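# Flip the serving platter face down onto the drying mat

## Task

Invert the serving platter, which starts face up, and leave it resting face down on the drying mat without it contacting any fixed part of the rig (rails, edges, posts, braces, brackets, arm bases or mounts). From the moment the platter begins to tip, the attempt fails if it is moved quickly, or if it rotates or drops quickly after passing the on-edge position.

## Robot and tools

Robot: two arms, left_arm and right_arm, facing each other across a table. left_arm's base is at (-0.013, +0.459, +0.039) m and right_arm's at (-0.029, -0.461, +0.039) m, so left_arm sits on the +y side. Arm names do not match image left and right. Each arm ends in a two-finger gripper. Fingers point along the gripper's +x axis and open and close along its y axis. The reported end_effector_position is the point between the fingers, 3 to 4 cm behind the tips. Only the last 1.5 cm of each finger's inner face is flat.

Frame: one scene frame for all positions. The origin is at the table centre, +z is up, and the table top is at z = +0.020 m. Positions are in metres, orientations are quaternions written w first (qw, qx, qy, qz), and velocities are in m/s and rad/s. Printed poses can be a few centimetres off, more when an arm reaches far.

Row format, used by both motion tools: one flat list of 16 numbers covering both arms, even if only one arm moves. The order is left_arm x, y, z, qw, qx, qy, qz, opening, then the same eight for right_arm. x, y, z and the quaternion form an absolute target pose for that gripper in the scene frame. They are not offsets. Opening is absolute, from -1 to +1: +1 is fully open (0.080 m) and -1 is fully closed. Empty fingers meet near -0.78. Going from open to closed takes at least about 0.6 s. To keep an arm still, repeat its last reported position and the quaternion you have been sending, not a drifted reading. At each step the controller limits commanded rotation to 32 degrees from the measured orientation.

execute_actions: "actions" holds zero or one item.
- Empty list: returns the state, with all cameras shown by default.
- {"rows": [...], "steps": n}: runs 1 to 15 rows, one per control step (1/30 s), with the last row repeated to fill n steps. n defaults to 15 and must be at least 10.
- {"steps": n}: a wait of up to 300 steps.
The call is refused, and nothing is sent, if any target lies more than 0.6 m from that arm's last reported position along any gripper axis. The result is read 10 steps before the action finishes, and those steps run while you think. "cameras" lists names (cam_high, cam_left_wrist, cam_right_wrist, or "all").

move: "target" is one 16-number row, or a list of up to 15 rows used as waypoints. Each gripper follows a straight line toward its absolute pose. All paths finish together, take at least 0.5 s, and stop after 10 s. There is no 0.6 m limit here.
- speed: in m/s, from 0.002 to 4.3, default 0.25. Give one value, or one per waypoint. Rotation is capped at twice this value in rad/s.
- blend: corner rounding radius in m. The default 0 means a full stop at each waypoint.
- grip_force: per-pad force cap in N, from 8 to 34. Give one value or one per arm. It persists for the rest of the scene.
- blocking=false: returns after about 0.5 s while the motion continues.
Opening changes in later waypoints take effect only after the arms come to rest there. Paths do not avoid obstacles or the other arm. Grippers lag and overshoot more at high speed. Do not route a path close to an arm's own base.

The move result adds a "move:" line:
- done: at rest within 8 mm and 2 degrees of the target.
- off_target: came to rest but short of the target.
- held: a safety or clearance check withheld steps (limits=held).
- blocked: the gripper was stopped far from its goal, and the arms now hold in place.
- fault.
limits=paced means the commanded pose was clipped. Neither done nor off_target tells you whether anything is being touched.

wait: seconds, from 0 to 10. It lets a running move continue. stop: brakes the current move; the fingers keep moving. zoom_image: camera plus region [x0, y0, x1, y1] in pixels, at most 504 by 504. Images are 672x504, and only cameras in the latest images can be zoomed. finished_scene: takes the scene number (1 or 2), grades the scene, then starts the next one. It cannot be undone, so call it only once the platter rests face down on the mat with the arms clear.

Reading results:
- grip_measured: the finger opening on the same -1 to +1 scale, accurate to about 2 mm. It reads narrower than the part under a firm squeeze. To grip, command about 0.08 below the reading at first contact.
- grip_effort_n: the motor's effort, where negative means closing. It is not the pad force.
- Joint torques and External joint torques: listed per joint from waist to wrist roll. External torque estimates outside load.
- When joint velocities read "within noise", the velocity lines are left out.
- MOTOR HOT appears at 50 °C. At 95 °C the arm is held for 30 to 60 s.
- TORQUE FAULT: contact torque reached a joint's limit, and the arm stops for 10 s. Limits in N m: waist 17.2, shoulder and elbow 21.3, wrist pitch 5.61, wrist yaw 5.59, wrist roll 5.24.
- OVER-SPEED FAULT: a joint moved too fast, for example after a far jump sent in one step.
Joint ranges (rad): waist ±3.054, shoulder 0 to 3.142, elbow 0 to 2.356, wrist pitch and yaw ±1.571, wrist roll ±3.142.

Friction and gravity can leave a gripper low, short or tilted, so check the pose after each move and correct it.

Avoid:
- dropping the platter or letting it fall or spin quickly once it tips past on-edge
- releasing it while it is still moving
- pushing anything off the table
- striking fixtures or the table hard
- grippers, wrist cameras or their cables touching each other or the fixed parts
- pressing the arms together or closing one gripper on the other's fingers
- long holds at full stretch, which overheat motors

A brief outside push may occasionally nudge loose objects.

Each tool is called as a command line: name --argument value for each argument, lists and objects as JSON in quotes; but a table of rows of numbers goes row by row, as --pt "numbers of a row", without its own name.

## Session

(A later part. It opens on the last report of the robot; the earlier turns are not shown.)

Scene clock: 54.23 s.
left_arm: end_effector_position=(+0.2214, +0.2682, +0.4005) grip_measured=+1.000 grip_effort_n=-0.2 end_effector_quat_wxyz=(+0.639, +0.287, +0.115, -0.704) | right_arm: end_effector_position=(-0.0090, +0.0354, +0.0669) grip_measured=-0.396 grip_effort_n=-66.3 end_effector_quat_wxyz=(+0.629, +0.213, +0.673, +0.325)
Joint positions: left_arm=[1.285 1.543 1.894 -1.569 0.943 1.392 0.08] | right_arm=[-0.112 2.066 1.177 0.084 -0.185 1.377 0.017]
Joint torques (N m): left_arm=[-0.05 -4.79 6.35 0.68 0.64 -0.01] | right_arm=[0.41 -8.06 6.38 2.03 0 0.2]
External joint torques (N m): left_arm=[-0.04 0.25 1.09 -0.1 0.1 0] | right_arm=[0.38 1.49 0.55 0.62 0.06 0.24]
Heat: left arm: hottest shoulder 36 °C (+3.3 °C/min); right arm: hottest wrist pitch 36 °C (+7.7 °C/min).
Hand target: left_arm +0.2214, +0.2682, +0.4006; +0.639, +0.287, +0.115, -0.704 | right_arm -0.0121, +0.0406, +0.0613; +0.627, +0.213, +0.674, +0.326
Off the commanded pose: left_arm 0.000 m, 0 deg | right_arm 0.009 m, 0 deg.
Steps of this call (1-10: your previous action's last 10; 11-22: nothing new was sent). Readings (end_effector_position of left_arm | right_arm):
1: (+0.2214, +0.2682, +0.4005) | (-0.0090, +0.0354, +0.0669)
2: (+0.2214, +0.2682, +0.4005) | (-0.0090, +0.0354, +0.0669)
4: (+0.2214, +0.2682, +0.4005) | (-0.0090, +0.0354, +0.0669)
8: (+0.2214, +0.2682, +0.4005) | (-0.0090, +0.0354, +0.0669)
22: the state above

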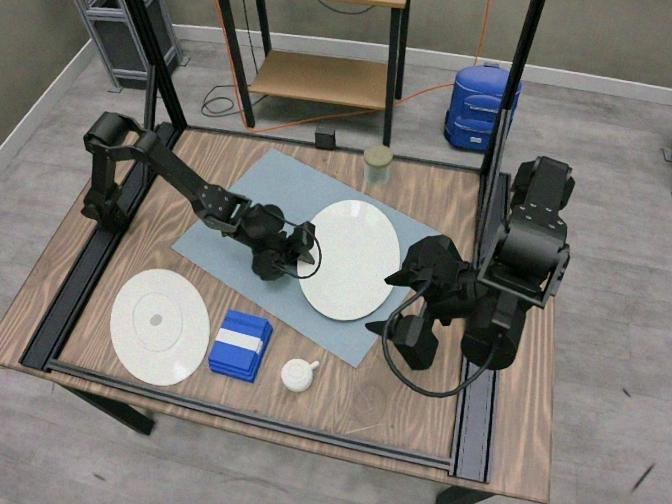

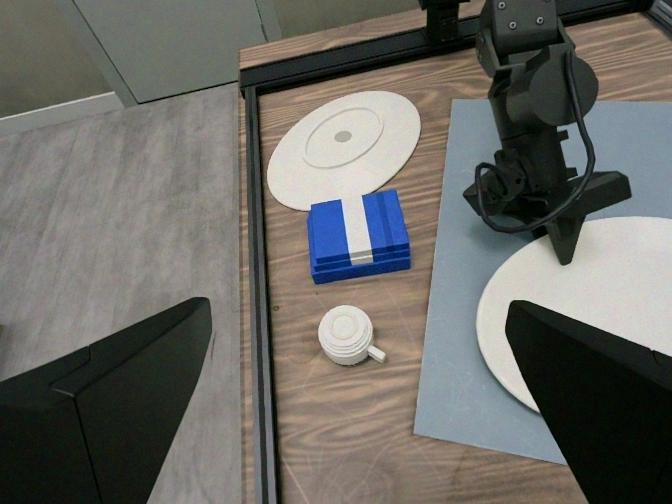

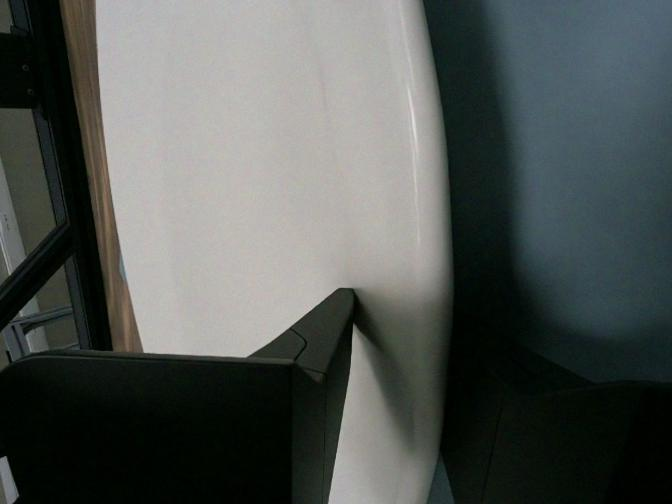

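move --pt "0.2214 0.2682 0.4005 0.639 0.287 0.115 -0.704 1 -0.009 0.034 0.09 0.6272 0.2126 0.6744 0.3265 -0.48" --pt "0.2214 0.2682 0.4005 0.639 0.287 0.115 -0.704 1 -0.010 0.038 0.115 0.6272 0.2126 0.6744 0.3265 -0.48" --speed 0.03 --blend '[0.01,0]' --grip_force '[34,12]' --cameras '["cam_high","cam_right_wrist","cam_left_wrist"]'

zoom_image --camera "cam_high" --region '[200, 160, 420, 330]'

Scene clock: 57.53 s.
left_arm: end_effector_position=(+0.2214, +0.2682, +0.4005) grip_measured=+1.000 grip_effort_n=-0.2 end_effector_quat_wxyz=(+0.639, +0.287, +0.115, -0.704) | right_arm: end_effector_position=(-0.0128, +0.0338, +0.0956) grip_measured=-0.474 grip_effort_n=-30.5 end_effector_quat_wxyz=(+0.630, +0.199, +0.681, +0.315)
Joint positions: left_arm=[1.285 1.543 1.894 -1.569 0.943 1.392 0.08] | right_arm=[-0.105 2.007 1.247 -0.083 -0.187 1.375 0.014]
Joint torques (N m): left_arm=[-0.03 -4.81 6.35 0.68 0.64 -0.02] | right_arm=[-0.53 -15.34 6.94 0.74 -0.11 0.07]
External joint torques (N m): left_arm=[-0.02 0.32 1.03 -0.1 0.1 -0.01] | right_arm=[-0.6 -5.86 0.75 -0.63 -0.05 0.11]
Motor temperatures (°C): left_arm=[30 36 28 27 26 32] | right_arm=[29 33 32 36 31 27]
Heat: left arm: hottest shoulder 36 °C (+3.1 °C/min); right arm: hottest wrist pitch 36 °C (+7.3 °C/min).
Hand target: left_arm +0.2214, +0.2682, +0.4006; +0.639, +0.287, +0.115, -0.704 | right_arm -0.0101, +0.0379, +0.1149; +0.627, +0.213, +0.674, +0.327
Off the commanded pose: left_arm 0.000 m, 0 deg | right_arm 0.020 m, 2 deg.
Kept back: nothing.
grip_force (N): 34, 12
move: off_target (right_arm)

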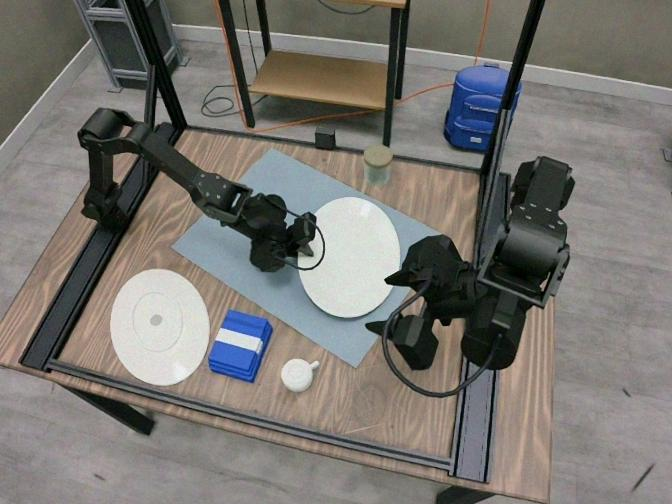

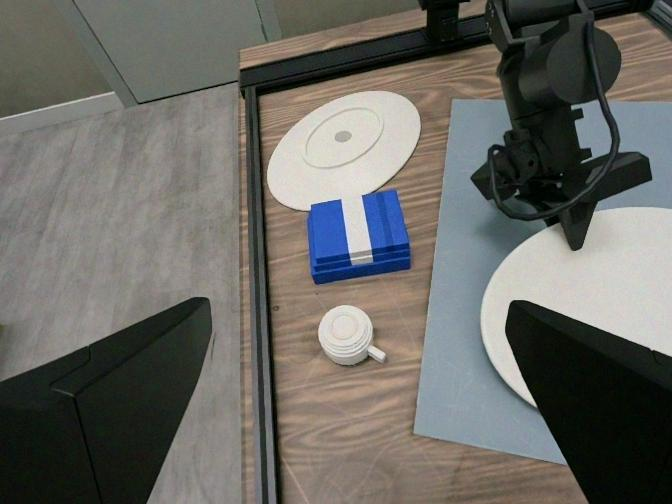

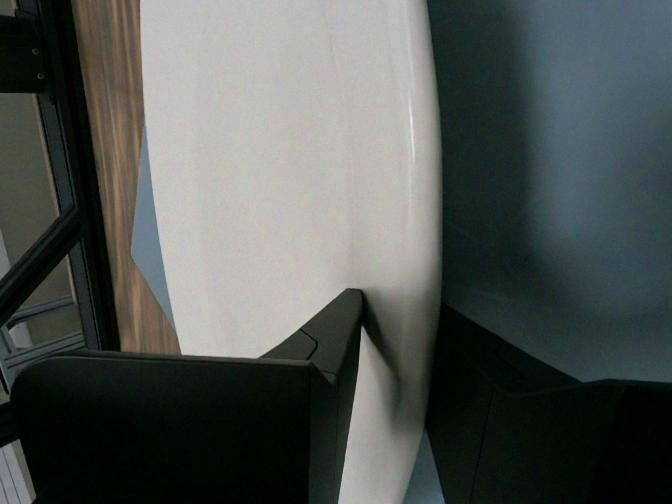

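Scaled by 2.291 from the camera's 672x504 image, which has a finer 960x720 frame.

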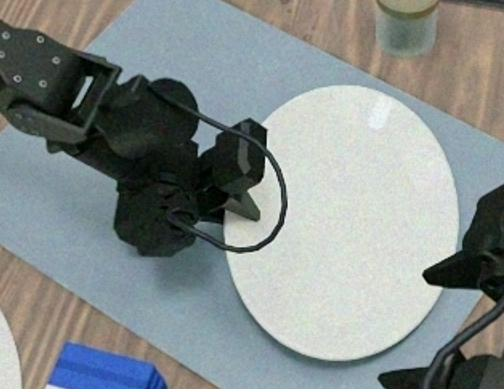

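move --pt "0.2214 0.2682 0.4005 0.639 0.287 0.115 -0.704 1 -0.010 0.042 0.145 0.6272 0.2126 0.6744 0.3265 -0.52" --pt "0.2214 0.2682 0.4005 0.639 0.287 0.115 -0.704 1 -0.013 0.058 0.18 0.6272 0.2126 0.6744 0.3265 -0.52" --speed 0.04 --blend '[0.01,0]' --grip_force '[34,16]' --cameras '["cam_high","cam_right_wrist","cam_left_wrist"]'

zoom_image --camera "cam_high" --region '[200, 160, 420, 330]'

Scene clock: 60.27 s.
left_arm: end_effector_position=(+0.2214, +0.2682, +0.4005) grip_measured=+1.000 grip_effort_n=-0.2 end_effector_quat_wxyz=(+0.639, +0.287, +0.115, -0.704) | right_arm: end_effector_position=(-0.0113, +0.0468, +0.1551) grip_measured=-0.516 grip_effort_n=-21.6 end_effector_quat_wxyz=(+0.634, +0.192, +0.685, +0.303)
Joint positions: left_arm=[1.285 1.543 1.894 -1.569 0.943 1.392 0.08] | right_arm=[-0.104 1.977 1.476 -0.369 -0.181 1.381 0.012]
Joint torques (N m): left_arm=[-0.03 -4.8 6.34 0.68 0.63 -0.01] | right_arm=[0.44 -14 9.57 1.91 -0.09 0.12]
External joint torques (N m): left_arm=[-0.01 0.25 1.05 -0.11 0.1 0] | right_arm=[0.38 -4.18 2.83 0.53 -0.03 0.15]
Heat: left arm: hottest shoulder 36 °C (+3.0 °C/min); right arm: hottest wrist pitch 36 °C (+7.1 °C/min).
Hand target: left_arm +0.2214, +0.2682, +0.4006; +0.639, +0.287, +0.115, -0.704 | right_arm -0.0131, +0.0569, +0.1804; +0.627, +0.213, +0.674, +0.327
Off the commanded pose: left_arm 0.000 m, 0 deg | right_arm 0.027 m, 4 deg.
Kept back: nothing.
grip_force (N): 34, 16
move: off_target (right_arm)

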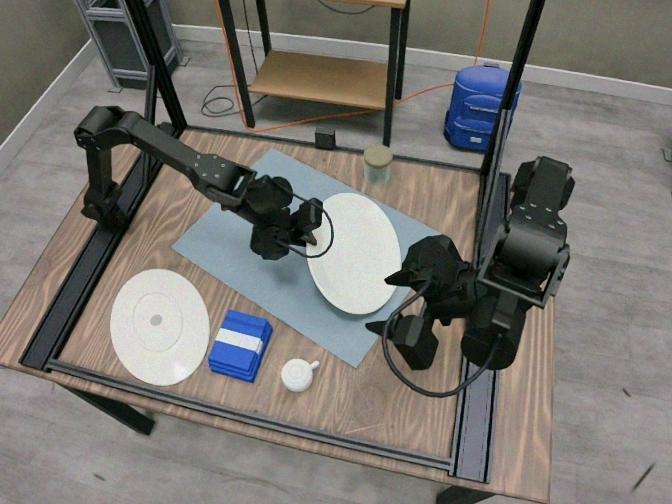

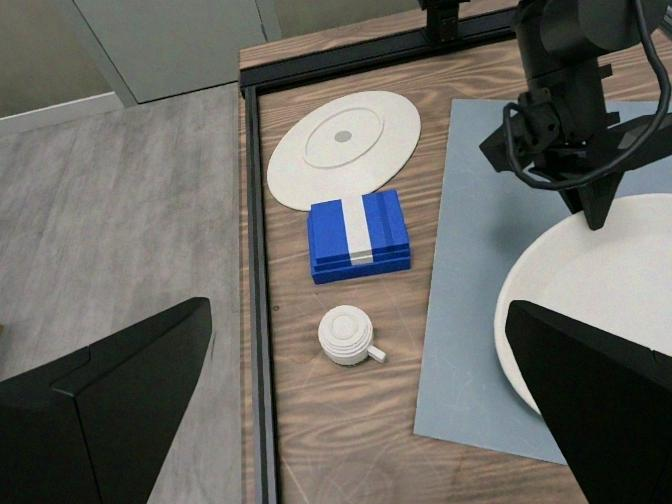

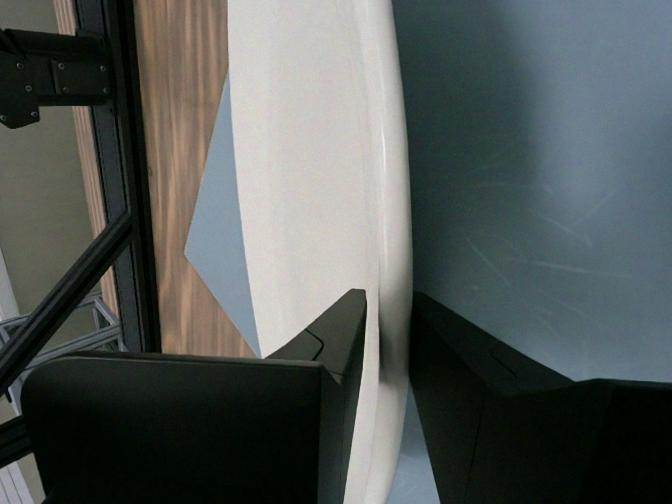

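Scaled by 2.291 from the camera's 672x504 image, which has a finer 960x720 frame.

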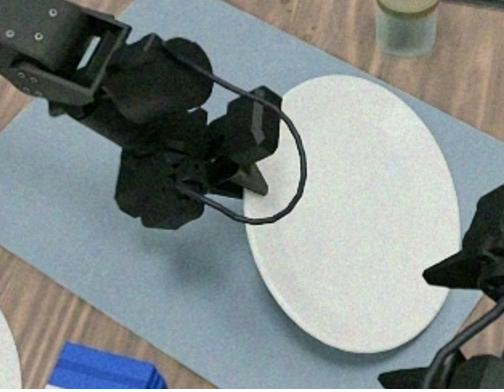

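move --pt "0.2214 0.2682 0.4005 0.639 0.287 0.115 -0.704 1 -0.014 0.073 0.22 0.6272 0.2126 0.6744 0.3265 -0.6" --pt "0.2214 0.2682 0.4005 0.639 0.287 0.115 -0.704 1 -0.018 0.10 0.255 0.6644 0.1227 0.6964 0.2419 -0.6" --speed 0.06 --blend '[0.02,0]' --grip_force '[34,26]' --cameras '["cam_high","cam_right_wrist","cam_left_wrist"]'

zoom_image --camera "cam_high" --region '[200, 160, 420, 330]'

Scene clock: 64.80 s.
left_arm: end_effector_position=(+0.2214, +0.2682, +0.4005) grip_measured=+1.000 grip_effort_n=-0.2 end_effector_quat_wxyz=(+0.639, +0.287, +0.115, -0.704) | right_arm: end_effector_position=(-0.0189, +0.0878, +0.2199) grip_measured=-0.591 grip_effort_n=-42.1 end_effector_quat_wxyz=(+0.661, +0.133, +0.695, +0.250)
Joint positions: left_arm=[1.285 1.543 1.894 -1.569 0.943 1.392 0.08] | right_arm=[-0.066 2.285 2.302 -1.049 -0.115 1.381 0.008]
Joint torques (N m): left_arm=[-0.03 -4.79 6.35 0.68 0.63 -0.01] | right_arm=[-0.06 -17.13 10.6 3.06 0.12 0.26]
External joint torques (N m): left_arm=[-0.03 0.23 1.11 -0.09 0.11 0] | right_arm=[-0.08 -5.57 4.18 1.92 0.15 0.28]
Heat: left arm: hottest shoulder 36 °C (+2.0 °C/min); right arm: hottest shoulder 37 °C (+11.0 °C/min). Heating fast: the right arm's shoulder motor: a push or a pull is the cause, and it goes on while you think. Ease it with your next call, before anything else.
Hand target: left_arm +0.2214, +0.2682, +0.4006; +0.639, +0.287, +0.115, -0.704 | right_arm -0.0180, +0.0968, +0.2549; +0.656, +0.171, +0.678, +0.283
Off the commanded pose: left_arm 0.000 m, 0 deg | right_arm 0.037 m, 2 deg.
joint sent to its limit (right arm) — joint 3 (elbow), upper limit, where the elbow is as straight as it goes.
Kept back: nothing.
grip_force (N): 34, 26
move: off_target (right_arm)

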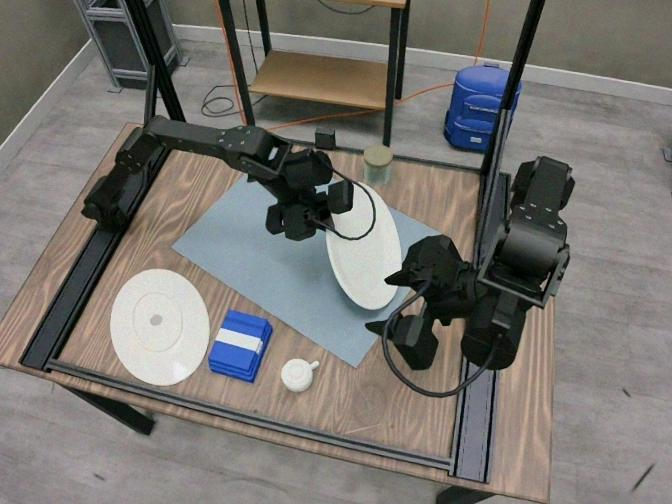

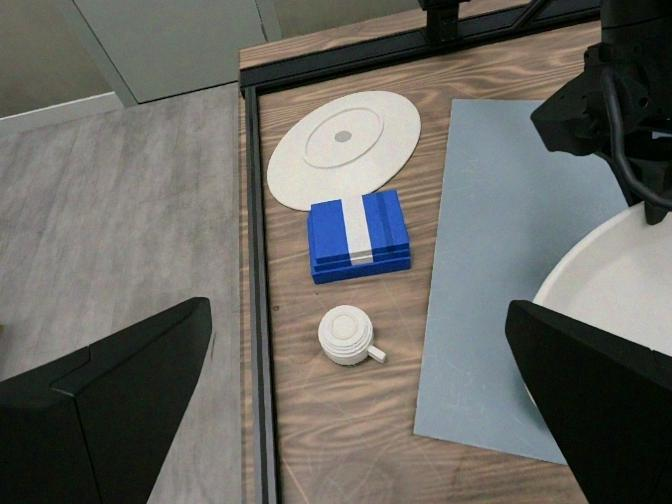

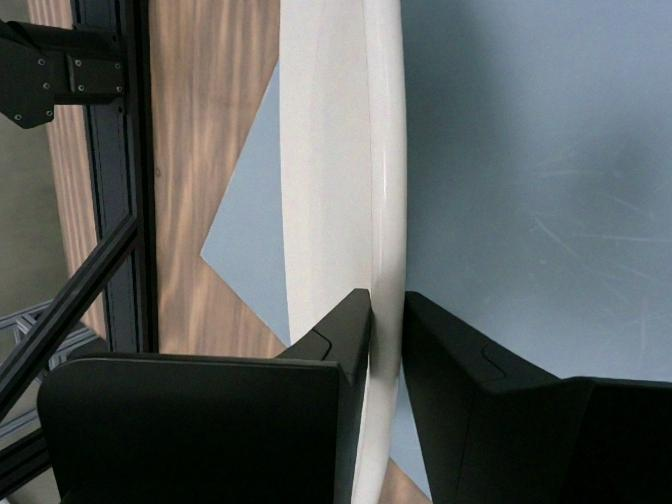

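Scaled by 2.291 from the camera's 672x504 image, which has a finer 960x720 frame.

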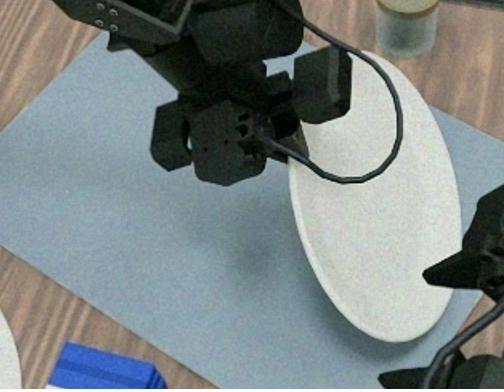

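move --pt "0.2214 0.2682 0.4005 0.639 0.287 0.115 -0.704 1 -0.02 0.02 0.235 0.6644 0.1227 0.6964 0.2419 -0.68" --pt "0.2214 0.2682 0.4005 0.639 0.287 0.115 -0.704 1 -0.022 -0.03 0.27 0.6904 0.0308 0.7065 0.1531 -0.68" --speed 0.06 --blend '[0.02,0]' --grip_force '[34,34]' --cameras '["cam_high","cam_right_wrist","cam_left_wrist"]'

zoom_image --camera "cam_high" --region '[180, 140, 420, 330]'

Scene clock: 73.20 s.
left_arm: end_effector_position=(+0.2214, +0.2682, +0.4005) grip_measured=+1.000 grip_effort_n=-0.2 end_effector_quat_wxyz=(+0.639, +0.287, +0.115, -0.704) | right_arm: end_effector_position=(-0.0203, -0.0331, +0.2495) grip_measured=-0.622 grip_effort_n=-83.5 end_effector_quat_wxyz=(+0.691, +0.012, +0.711, +0.128)
Joint positions: left_arm=[1.285 1.543 1.894 -1.569 0.943 1.392 0.08] | right_arm=[-0.055 2.088 2.218 -1.507 -0.052 1.372 0.007]
Joint torques (N m): left_arm=[-0.03 -4.79 6.34 0.68 0.63 -0.01] | right_arm=[0.3 -14.54 9.17 0.42 -0.02 -0.11]
External joint torques (N m): left_arm=[-0.03 0.34 1.01 -0.11 0.1 0] | right_arm=[0.29 -4.85 3.39 -0.21 -0.03 -0.1]
Motor temperatures (°C): left_arm=[30 36 29 27 26 32] | right_arm=[29 45 36 37 31 27]
Heat: left arm: hottest shoulder 36 °C (+1.0 °C/min); right arm: hottest shoulder 45 °C (+18.2 °C/min). Heating fast: the right arm's shoulder motor: a push or a pull is the cause, and it goes on while you think. Ease it with your next call, before anything else.
Hand target: left_arm +0.2214, +0.2682, +0.4006; +0.639, +0.287, +0.115, -0.704 | right_arm -0.0219, -0.0308, +0.2698; +0.690, +0.031, +0.706, +0.153
Off the commanded pose: left_arm 0.000 m, 0 deg | right_arm 0.021 m, 4 deg.
Kept back: nothing.
move: off_target (right_arm)

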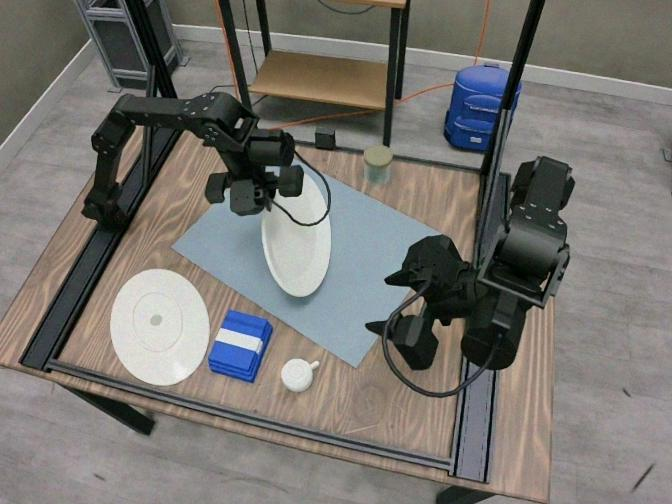

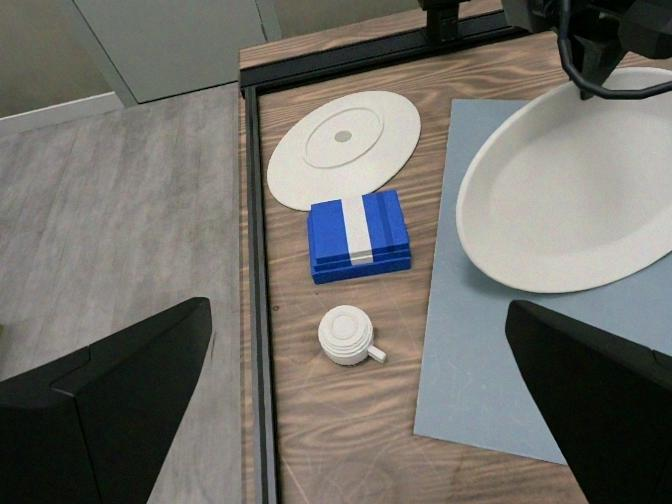

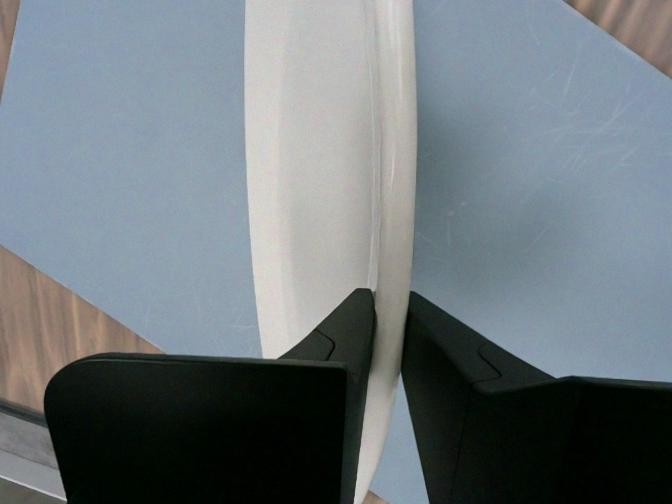

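Scaled by 2.100 from the camera's 672x504 image, which has a finer 960x720 frame.

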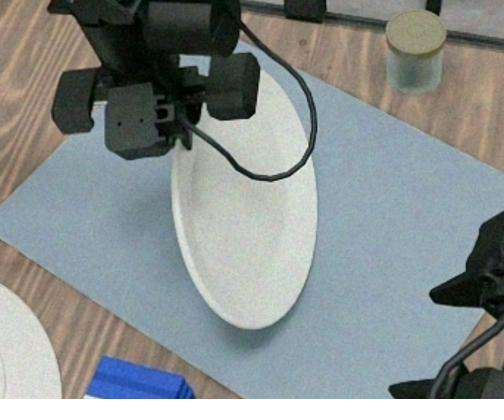

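move --target '[0.2214,0.2682,0.4005,0.639,0.287,0.115,-0.704,1,-0.022,-0.055,0.302,0.6904,0.0308,0.7065,0.1531,-0.7]' --speed 0.06 --cameras '["cam_high","cam_left_wrist","cam_right_wrist"]'

zoom_image --camera "cam_high" --region '[180, 140, 420, 330]'

Scene clock: 76.23 s.
left_arm: end_effector_position=(+0.2214, +0.2682, +0.4005) grip_measured=+1.000 grip_effort_n=-0.2 end_effector_quat_wxyz=(+0.639, +0.287, +0.115, -0.704) | right_arm: end_effector_position=(-0.0202, -0.0502, +0.2680) grip_measured=-0.622 grip_effort_n=-83.5 end_effector_quat_wxyz=(+0.693, +0.007, +0.710, +0.125)
Joint positions: left_arm=[1.285 1.543 1.894 -1.569 0.943 1.392 0.08] | right_arm=[-0.054 2.05 2.241 -1.578 -0.047 1.368 0.007]
Joint torques (N m): left_arm=[-0.01 -4.78 6.36 0.68 0.64 -0.01] | right_arm=[0.13 -19.02 7.96 0.33 -0.18 -0.04]
External joint torques (N m): left_arm=[-0.03 0.33 1.04 -0.1 0.11 0] | right_arm=[0.17 -9.88 2.41 -0.29 -0.2 -0.03]
Heat: left arm: hottest shoulder 36 °C (+1.0 °C/min); right arm: hottest shoulder 47 °C (+20.3 °C/min). Heating fast: the right arm's shoulder motor: a push or a pull is the cause, and it goes on while you think. Ease it with your next call, before anything else.
Hand target: left_arm +0.2214, +0.2682, +0.4006; +0.639, +0.287, +0.115, -0.704 | right_arm -0.0220, -0.0562, +0.3006; +0.690, +0.038, +0.705, +0.160
Off the commanded pose: left_arm 0.000 m, 0 deg | right_arm 0.034 m, 4 deg.
joint sent to its limit (right arm) — joint 4 (wrist pitch), lower limit.
Kept back: nothing.
move: off_target (right_arm)

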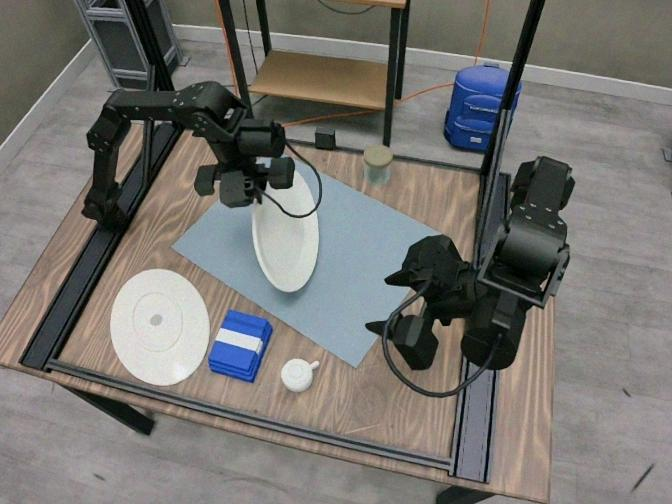

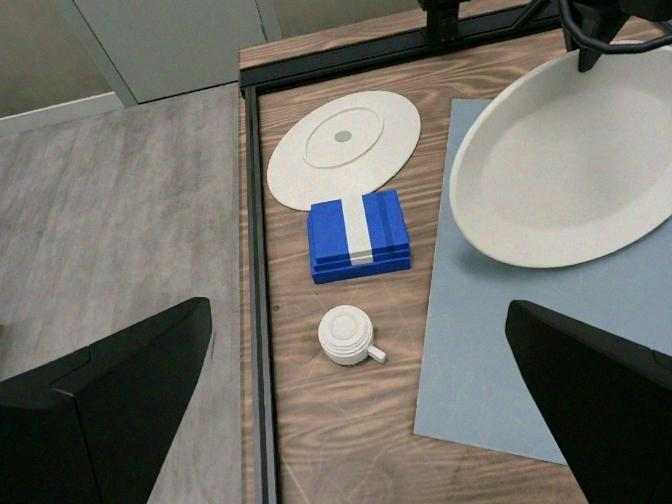

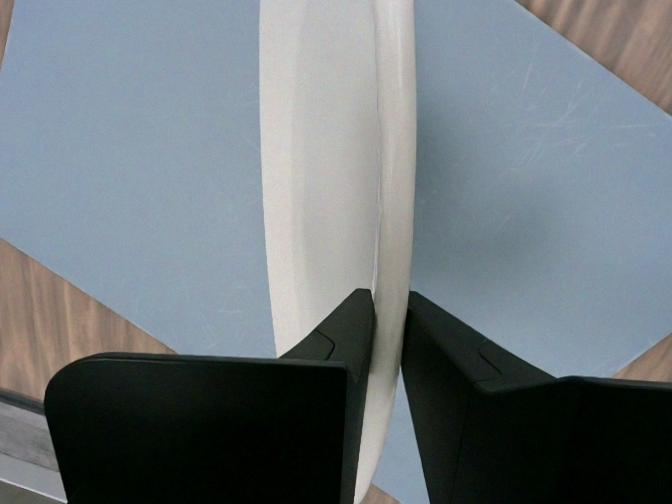

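Scaled by 2.100 from the camera's 672x504 image, which has a finer 960x720 frame.

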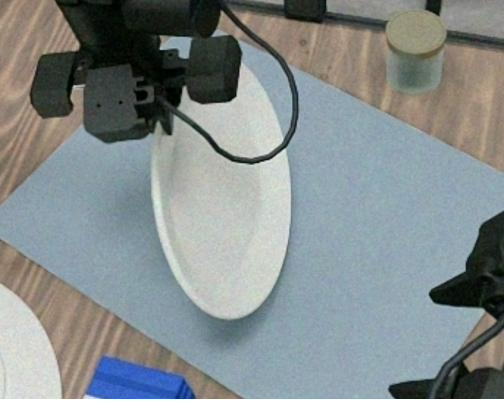

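move --target '[0.2214,0.2682,0.4005,0.639,0.287,0.115,-0.704,1,-0.022,-0.052,0.33,0.683,0.0616,0.7045,0.1831,-0.75]' --speed 0.06 --cameras '["cam_high","cam_left_wrist"]'

zoom_image --camera "cam_high" --region '[180, 140, 420, 330]'

Scene clock: 78.10 s.
left_arm: end_effector_position=(+0.2214, +0.2682, +0.4005) grip_measured=+1.000 grip_effort_n=-0.2 end_effector_quat_wxyz=(+0.639, +0.287, +0.115, -0.704) | right_arm: end_effector_position=(-0.0207, -0.0469, +0.2893) grip_measured=-0.622 grip_effort_n=-83.5 end_effector_quat_wxyz=(+0.689, +0.032, +0.708, +0.151) end_effector_velocity=(-0.002, +0.015, -0.079) end_effector_angular_velocity=(-0.225, +0.025, +0.024)
Joint positions: left_arm=[1.285 1.543 1.894 -1.569 0.943 1.392 0.08] | right_arm=[-0.057 2.034 2.296 -1.578 -0.058 1.367 0.007]
Joint velocities: left_arm=[within noise] | right_arm=[-0.002 0.154 -0.066 -0.007 -0.022 -0.022 0]
Joint torques (N m): left_arm=[-0.03 -4.78 6.35 0.68 0.63 -0.01] | right_arm=[-0.04 -13.57 5.76 0.43 -0.24 -0.05]
External joint torques (N m): left_arm=[0 0.22 1.1 -0.11 0.1 0] | right_arm=[-0.14 -9.33 3.12 -0.3 -0.36 -0.05]
Heat: left arm: hottest shoulder 36 °C (+1.0 °C/min); right arm: hottest shoulder 49 °C (+22.3 °C/min). Heating fast: the right arm's shoulder motor: a push or a pull is the cause, and it goes on while you think. Ease it with your next call, before anything else.
Hand target: left_arm +0.2214, +0.2682, +0.4005; +0.639, +0.287, +0.115, -0.704 | right_arm -0.0207, -0.0472, +0.2902; +0.689, +0.033, +0.708, +0.152
Off the commanded pose: left_arm 0.000 m, 0 deg | right_arm 0.041 m, 5 deg.
blocked (right_arm)
Kept back: nothing.
move: off_target (right_arm)
Images, in order (width x height): cam_high 672x504, cam_left_wrist 672x504.

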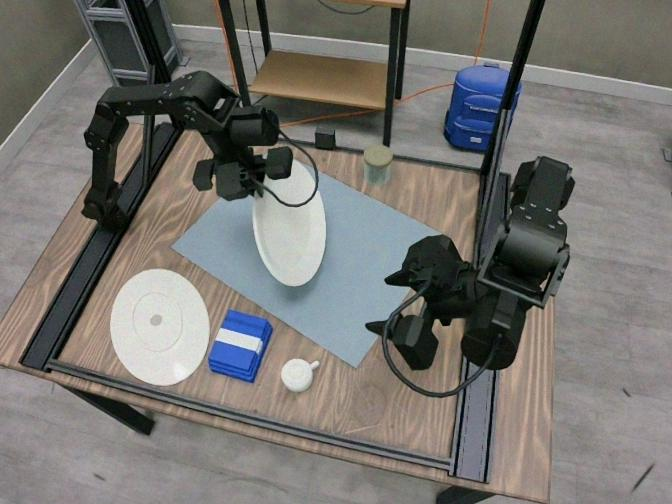

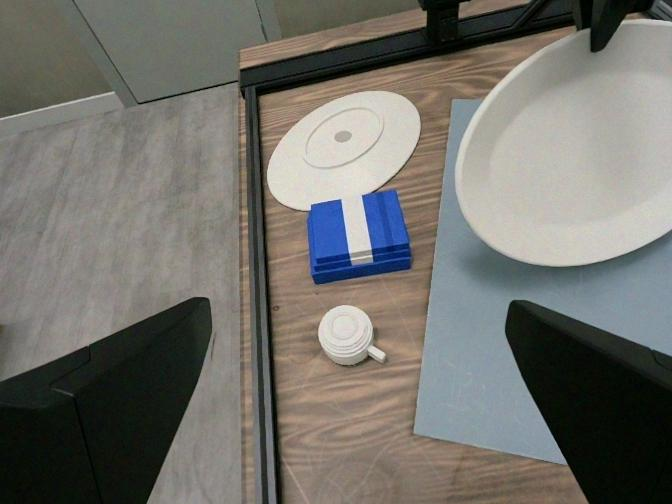

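Scaled by 2.100 from the camera's 672x504 image, which has a finer 960x720 frame.

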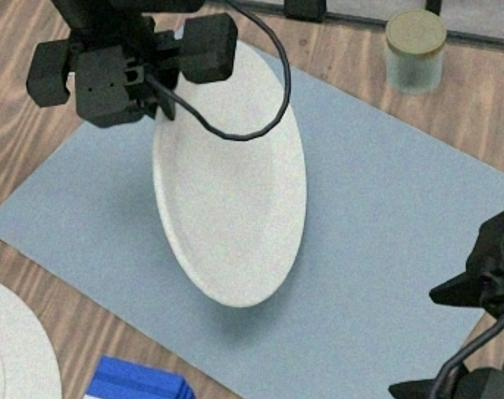

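move --target '[0.2214,0.2682,0.4005,0.639,0.287,0.115,-0.704,1,-0.022,-0.052,0.314,0.683,0.0616,0.7045,0.1831,-0.75]' --speed 0.05 --cameras '["cam_high","cam_left_wrist"]'

zoom_image --camera "cam_high" --region '[180, 140, 420, 330]'

Scene clock: 79.73 s.
left_arm: end_effector_position=(+0.2214, +0.2682, +0.4005) grip_measured=+1.000 grip_effort_n=-0.2 end_effector_quat_wxyz=(+0.639, +0.287, +0.115, -0.704) | right_arm: end_effector_position=(-0.0208, -0.0485, +0.2818) grip_measured=-0.622 grip_effort_n=-83.5 end_effector_quat_wxyz=(+0.689, +0.027, +0.709, +0.146)
Joint positions: left_arm=[1.285 1.543 1.894 -1.569 0.943 1.392 0.08] | right_arm=[-0.057 2.022 2.248 -1.557 -0.059 1.366 0.007]
Joint torques (N m): left_arm=[-0.03 -4.8 6.32 0.68 0.64 -0.01] | right_arm=[-0.52 -19.18 6.79 1.62 -0.46 -0.11]
External joint torques (N m): left_arm=[-0.03 0.33 1.02 -0.1 0.1 0] | right_arm=[-0.57 -10.19 1.2 0.9 -0.46 -0.1]
Motor temperatures (°C): left_arm=[30 36 29 27 26 31] | right_arm=[28 50 37 35 31 27]
Heat: left arm: hottest shoulder 36 °C (+1.0 °C/min); right arm: hottest shoulder 50 °C (+23.1 °C/min). Heating fast: the right arm's shoulder motor: a push or a pull is the cause, and it goes on while you think. Ease it with your next call, before anything else.
Hand target: left_arm +0.2214, +0.2682, +0.4006; +0.639, +0.287, +0.115, -0.704 | right_arm -0.0221, -0.0532, +0.3133; +0.683, +0.061, +0.704, +0.183
Off the commanded pose: left_arm 0.000 m, 0 deg | right_arm 0.032 m, 6 deg.
MOTOR HOT: joint 2 (shoulder) of the right arm reports 50 °C; the controller stops that arm at 95 °C. To cool a motor, set the load down, stop pushing, or move to a pose that needs little force.
Kept back: nothing.
move: off_target (right_arm)
Images, in order (width x height): cam_high 672x504, cam_left_wrist 672x504.

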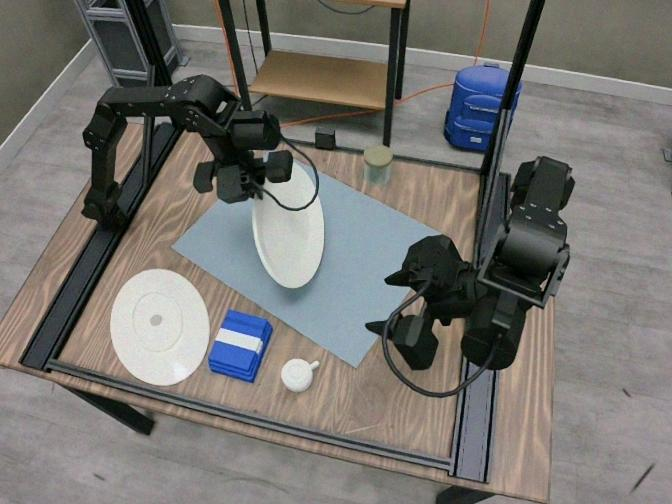

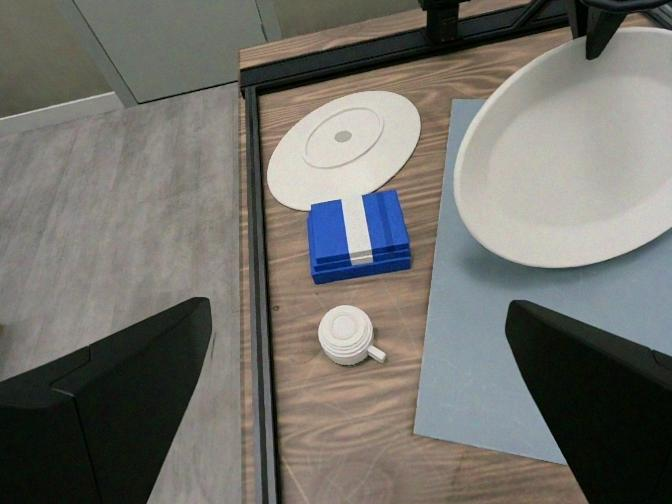

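Scaled by 2.100 from the camera's 672x504 image, which has a finer 960x720 frame.

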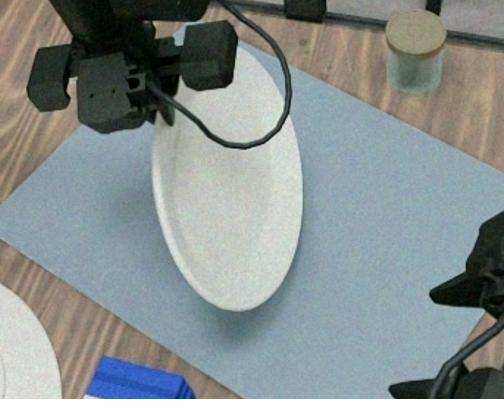

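move --pt "0.2214 0.2682 0.4005 0.639 0.287 0.115 -0.704 1 -0.022 -0.0532 0.314 0.6223 -0.2882 0.5186 0.5108 -0.78" --pt "0.2214 0.2682 0.4005 0.639 0.287 0.115 -0.704 1 -0.022 -0.0532 0.314 0.3948 -0.5607 0.1937 0.7017 -0.78" --speed 0.12 --blend '[0.01,0]' --cameras '["cam_high","cam_left_wrist","cam_right_wrist"]'

zoom_image --camera "cam_high" --region '[180, 140, 420, 330]'

Scene clock: 89.73 s.
left_arm: end_effector_position=(+0.2214, +0.2682, +0.4005) grip_measured=+1.000 grip_effort_n=-0.2 end_effector_quat_wxyz=(+0.639, +0.287, +0.115, -0.704) | right_arm: end_effector_position=(-0.0206, -0.0497, +0.2826) grip_measured=-0.622 grip_effort_n=-83.5 end_effector_quat_wxyz=(+0.370, -0.582, +0.226, +0.688)
Joint positions: left_arm=[1.285 1.543 1.894 -1.569 0.943 1.392 0.08] | right_arm=[-0.058 2.008 2.229 -1.545 -0.059 -0.727 0.007]
Joint torques (N m): left_arm=[-0.03 -4.79 6.35 0.68 0.64 -0.01] | right_arm=[-0.42 -18.05 7.37 1.14 -0.46 -0.1]
External joint torques (N m): left_arm=[-0.03 0.29 1.05 -0.11 0.11 0] | right_arm=[-0.47 -9.11 1.75 0.39 -0.38 -0.1]
Motor temperatures (°C): left_arm=[30 36 29 27 26 31] | right_arm=[28 57 36 35 31 27]
Heat: left arm: hottest shoulder 36 °C (+0.0 °C/min); right arm: hottest shoulder 57 °C (+29.1 °C/min). Heating fast: the right arm's shoulder motor: a push or a pull is the cause, and it goes on while you think. Ease it with your next call, before anything else.
Hand target: left_arm +0.2214, +0.2682, +0.4006; +0.639, +0.287, +0.115, -0.704 | right_arm -0.0220, -0.0544, +0.3134; -0.395, +0.561, -0.193, -0.702
Off the commanded pose: left_arm 0.000 m, 0 deg | right_arm 0.032 m, 5 deg.
MOTOR HOT: still on. Joint 2 (shoulder) of the right arm reports 57 °C.
Kept back: nothing.
move: off_target (right_arm); blend cut to 0 m at target 1

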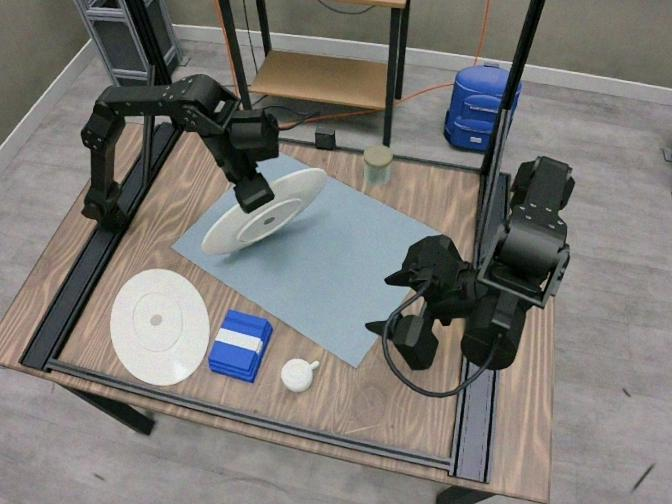

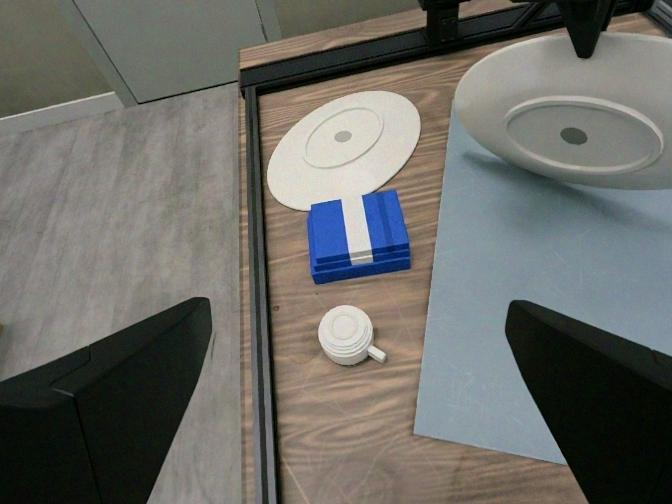

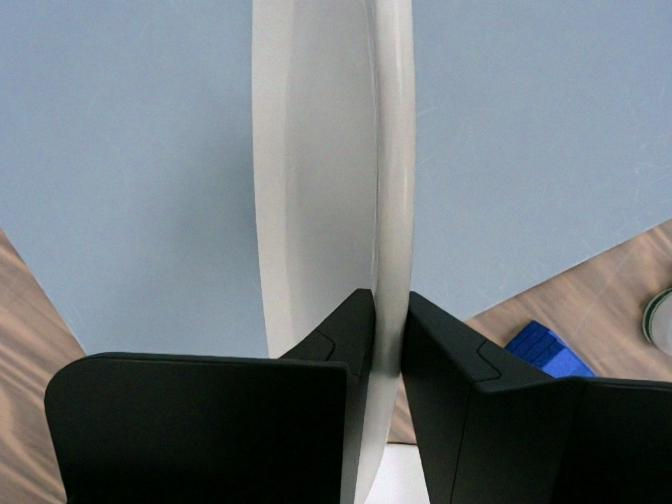

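Scaled by 2.100 from the camera's 672x504 image, which has a finer 960x720 frame.

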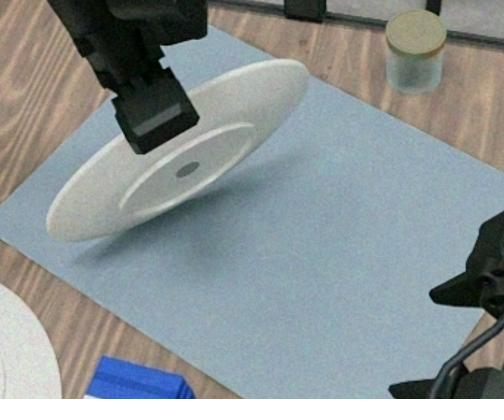

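move --pt "0.2214 0.2682 0.4005 0.639 0.287 0.115 -0.704 1 -0.022 -0.0532 0.312 0.0616 -0.6830 -0.1831 0.7045 -0.78" --pt "0.2214 0.2682 0.4005 0.639 0.287 0.115 -0.704 1 -0.022 -0.048 0.25 0.2126 -0.6272 -0.3265 0.6744 -0.78" --speed 0.11 --blend '[0.02,0]' --cameras '["cam_high","cam_left_wrist","cam_right_wrist"]'

zoom_image --camera "cam_high" --region '[180, 140, 420, 330]'

Scene clock: 98.00 s.
left_arm: end_effector_position=(+0.2214, +0.2682, +0.4005) grip_measured=+1.000 grip_effort_n=-0.2 end_effector_quat_wxyz=(+0.639, +0.287, +0.115, -0.704) | right_arm: end_effector_position=(-0.0279, -0.0460, +0.2640) grip_measured=-0.496 grip_effort_n=-83.5 end_effector_quat_wxyz=(+0.218, -0.621, -0.341, +0.671)
Joint positions: left_arm=[1.285 1.543 1.894 -1.569 0.943 1.392 0.08] | right_arm=[-0.085 1.522 1.313 -0.562 -0.186 -1.753 0.013]
Joint torques (N m): left_arm=[-0.03 -4.79 6.34 0.68 0.63 -0.01] | right_arm=[-1.16 -6.75 3.29 1.35 0.01 -0.02]
External joint torques (N m): left_arm=[-0.03 0.27 1.08 -0.1 0.11 0] | right_arm=[-1.17 -0.14 -3.63 -0.06 0.15 -0.06]
Motor temperatures (°C): left_arm=[30 36 29 27 26 31] | right_arm=[28 56 35 35 31 27]
Heat: left arm: hottest shoulder 36 °C (+0.0 °C/min); right arm: hottest shoulder 56 °C (+27.0 °C/min). Fold the right arm in close to its base, or ease its load, before you think long.
Hand target: left_arm +0.2214, +0.2682, +0.4006; +0.639, +0.287, +0.115, -0.704 | right_arm -0.0221, -0.0482, +0.2502; -0.213, +0.627, +0.326, -0.675
Off the commanded pose: left_arm 0.000 m, 0 deg | right_arm 0.015 m, 2 deg.
MOTOR HOT: still on. Joint 2 (shoulder) of the right arm reports 56 °C.
Kept back: nothing.
move: off_target (right_arm); blend cut to 0 m at target 1

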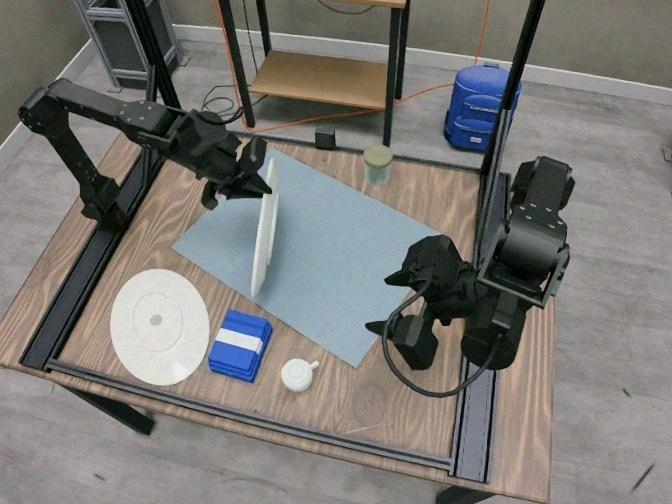

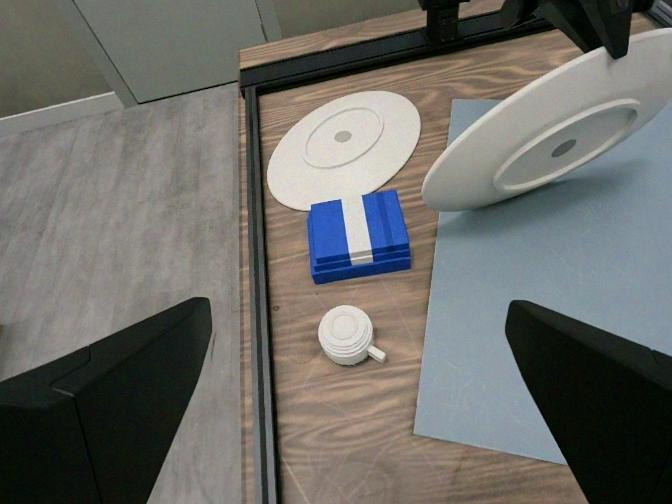

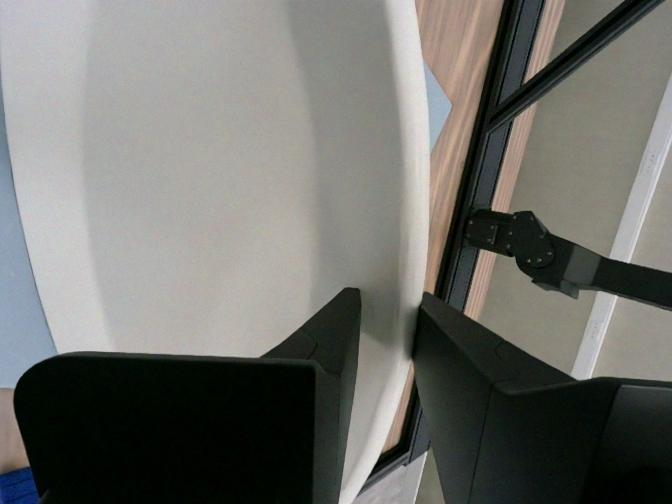

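Scaled by 2.100 from the camera's 672x504 image, which has a finer 960x720 frame.

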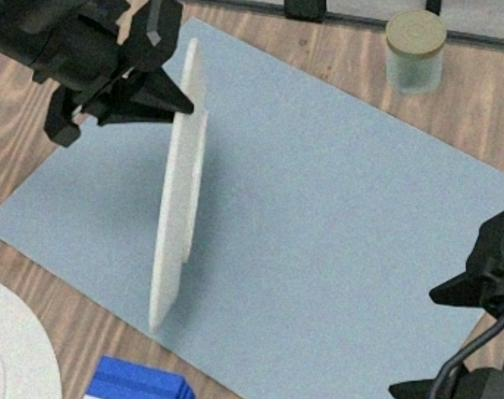

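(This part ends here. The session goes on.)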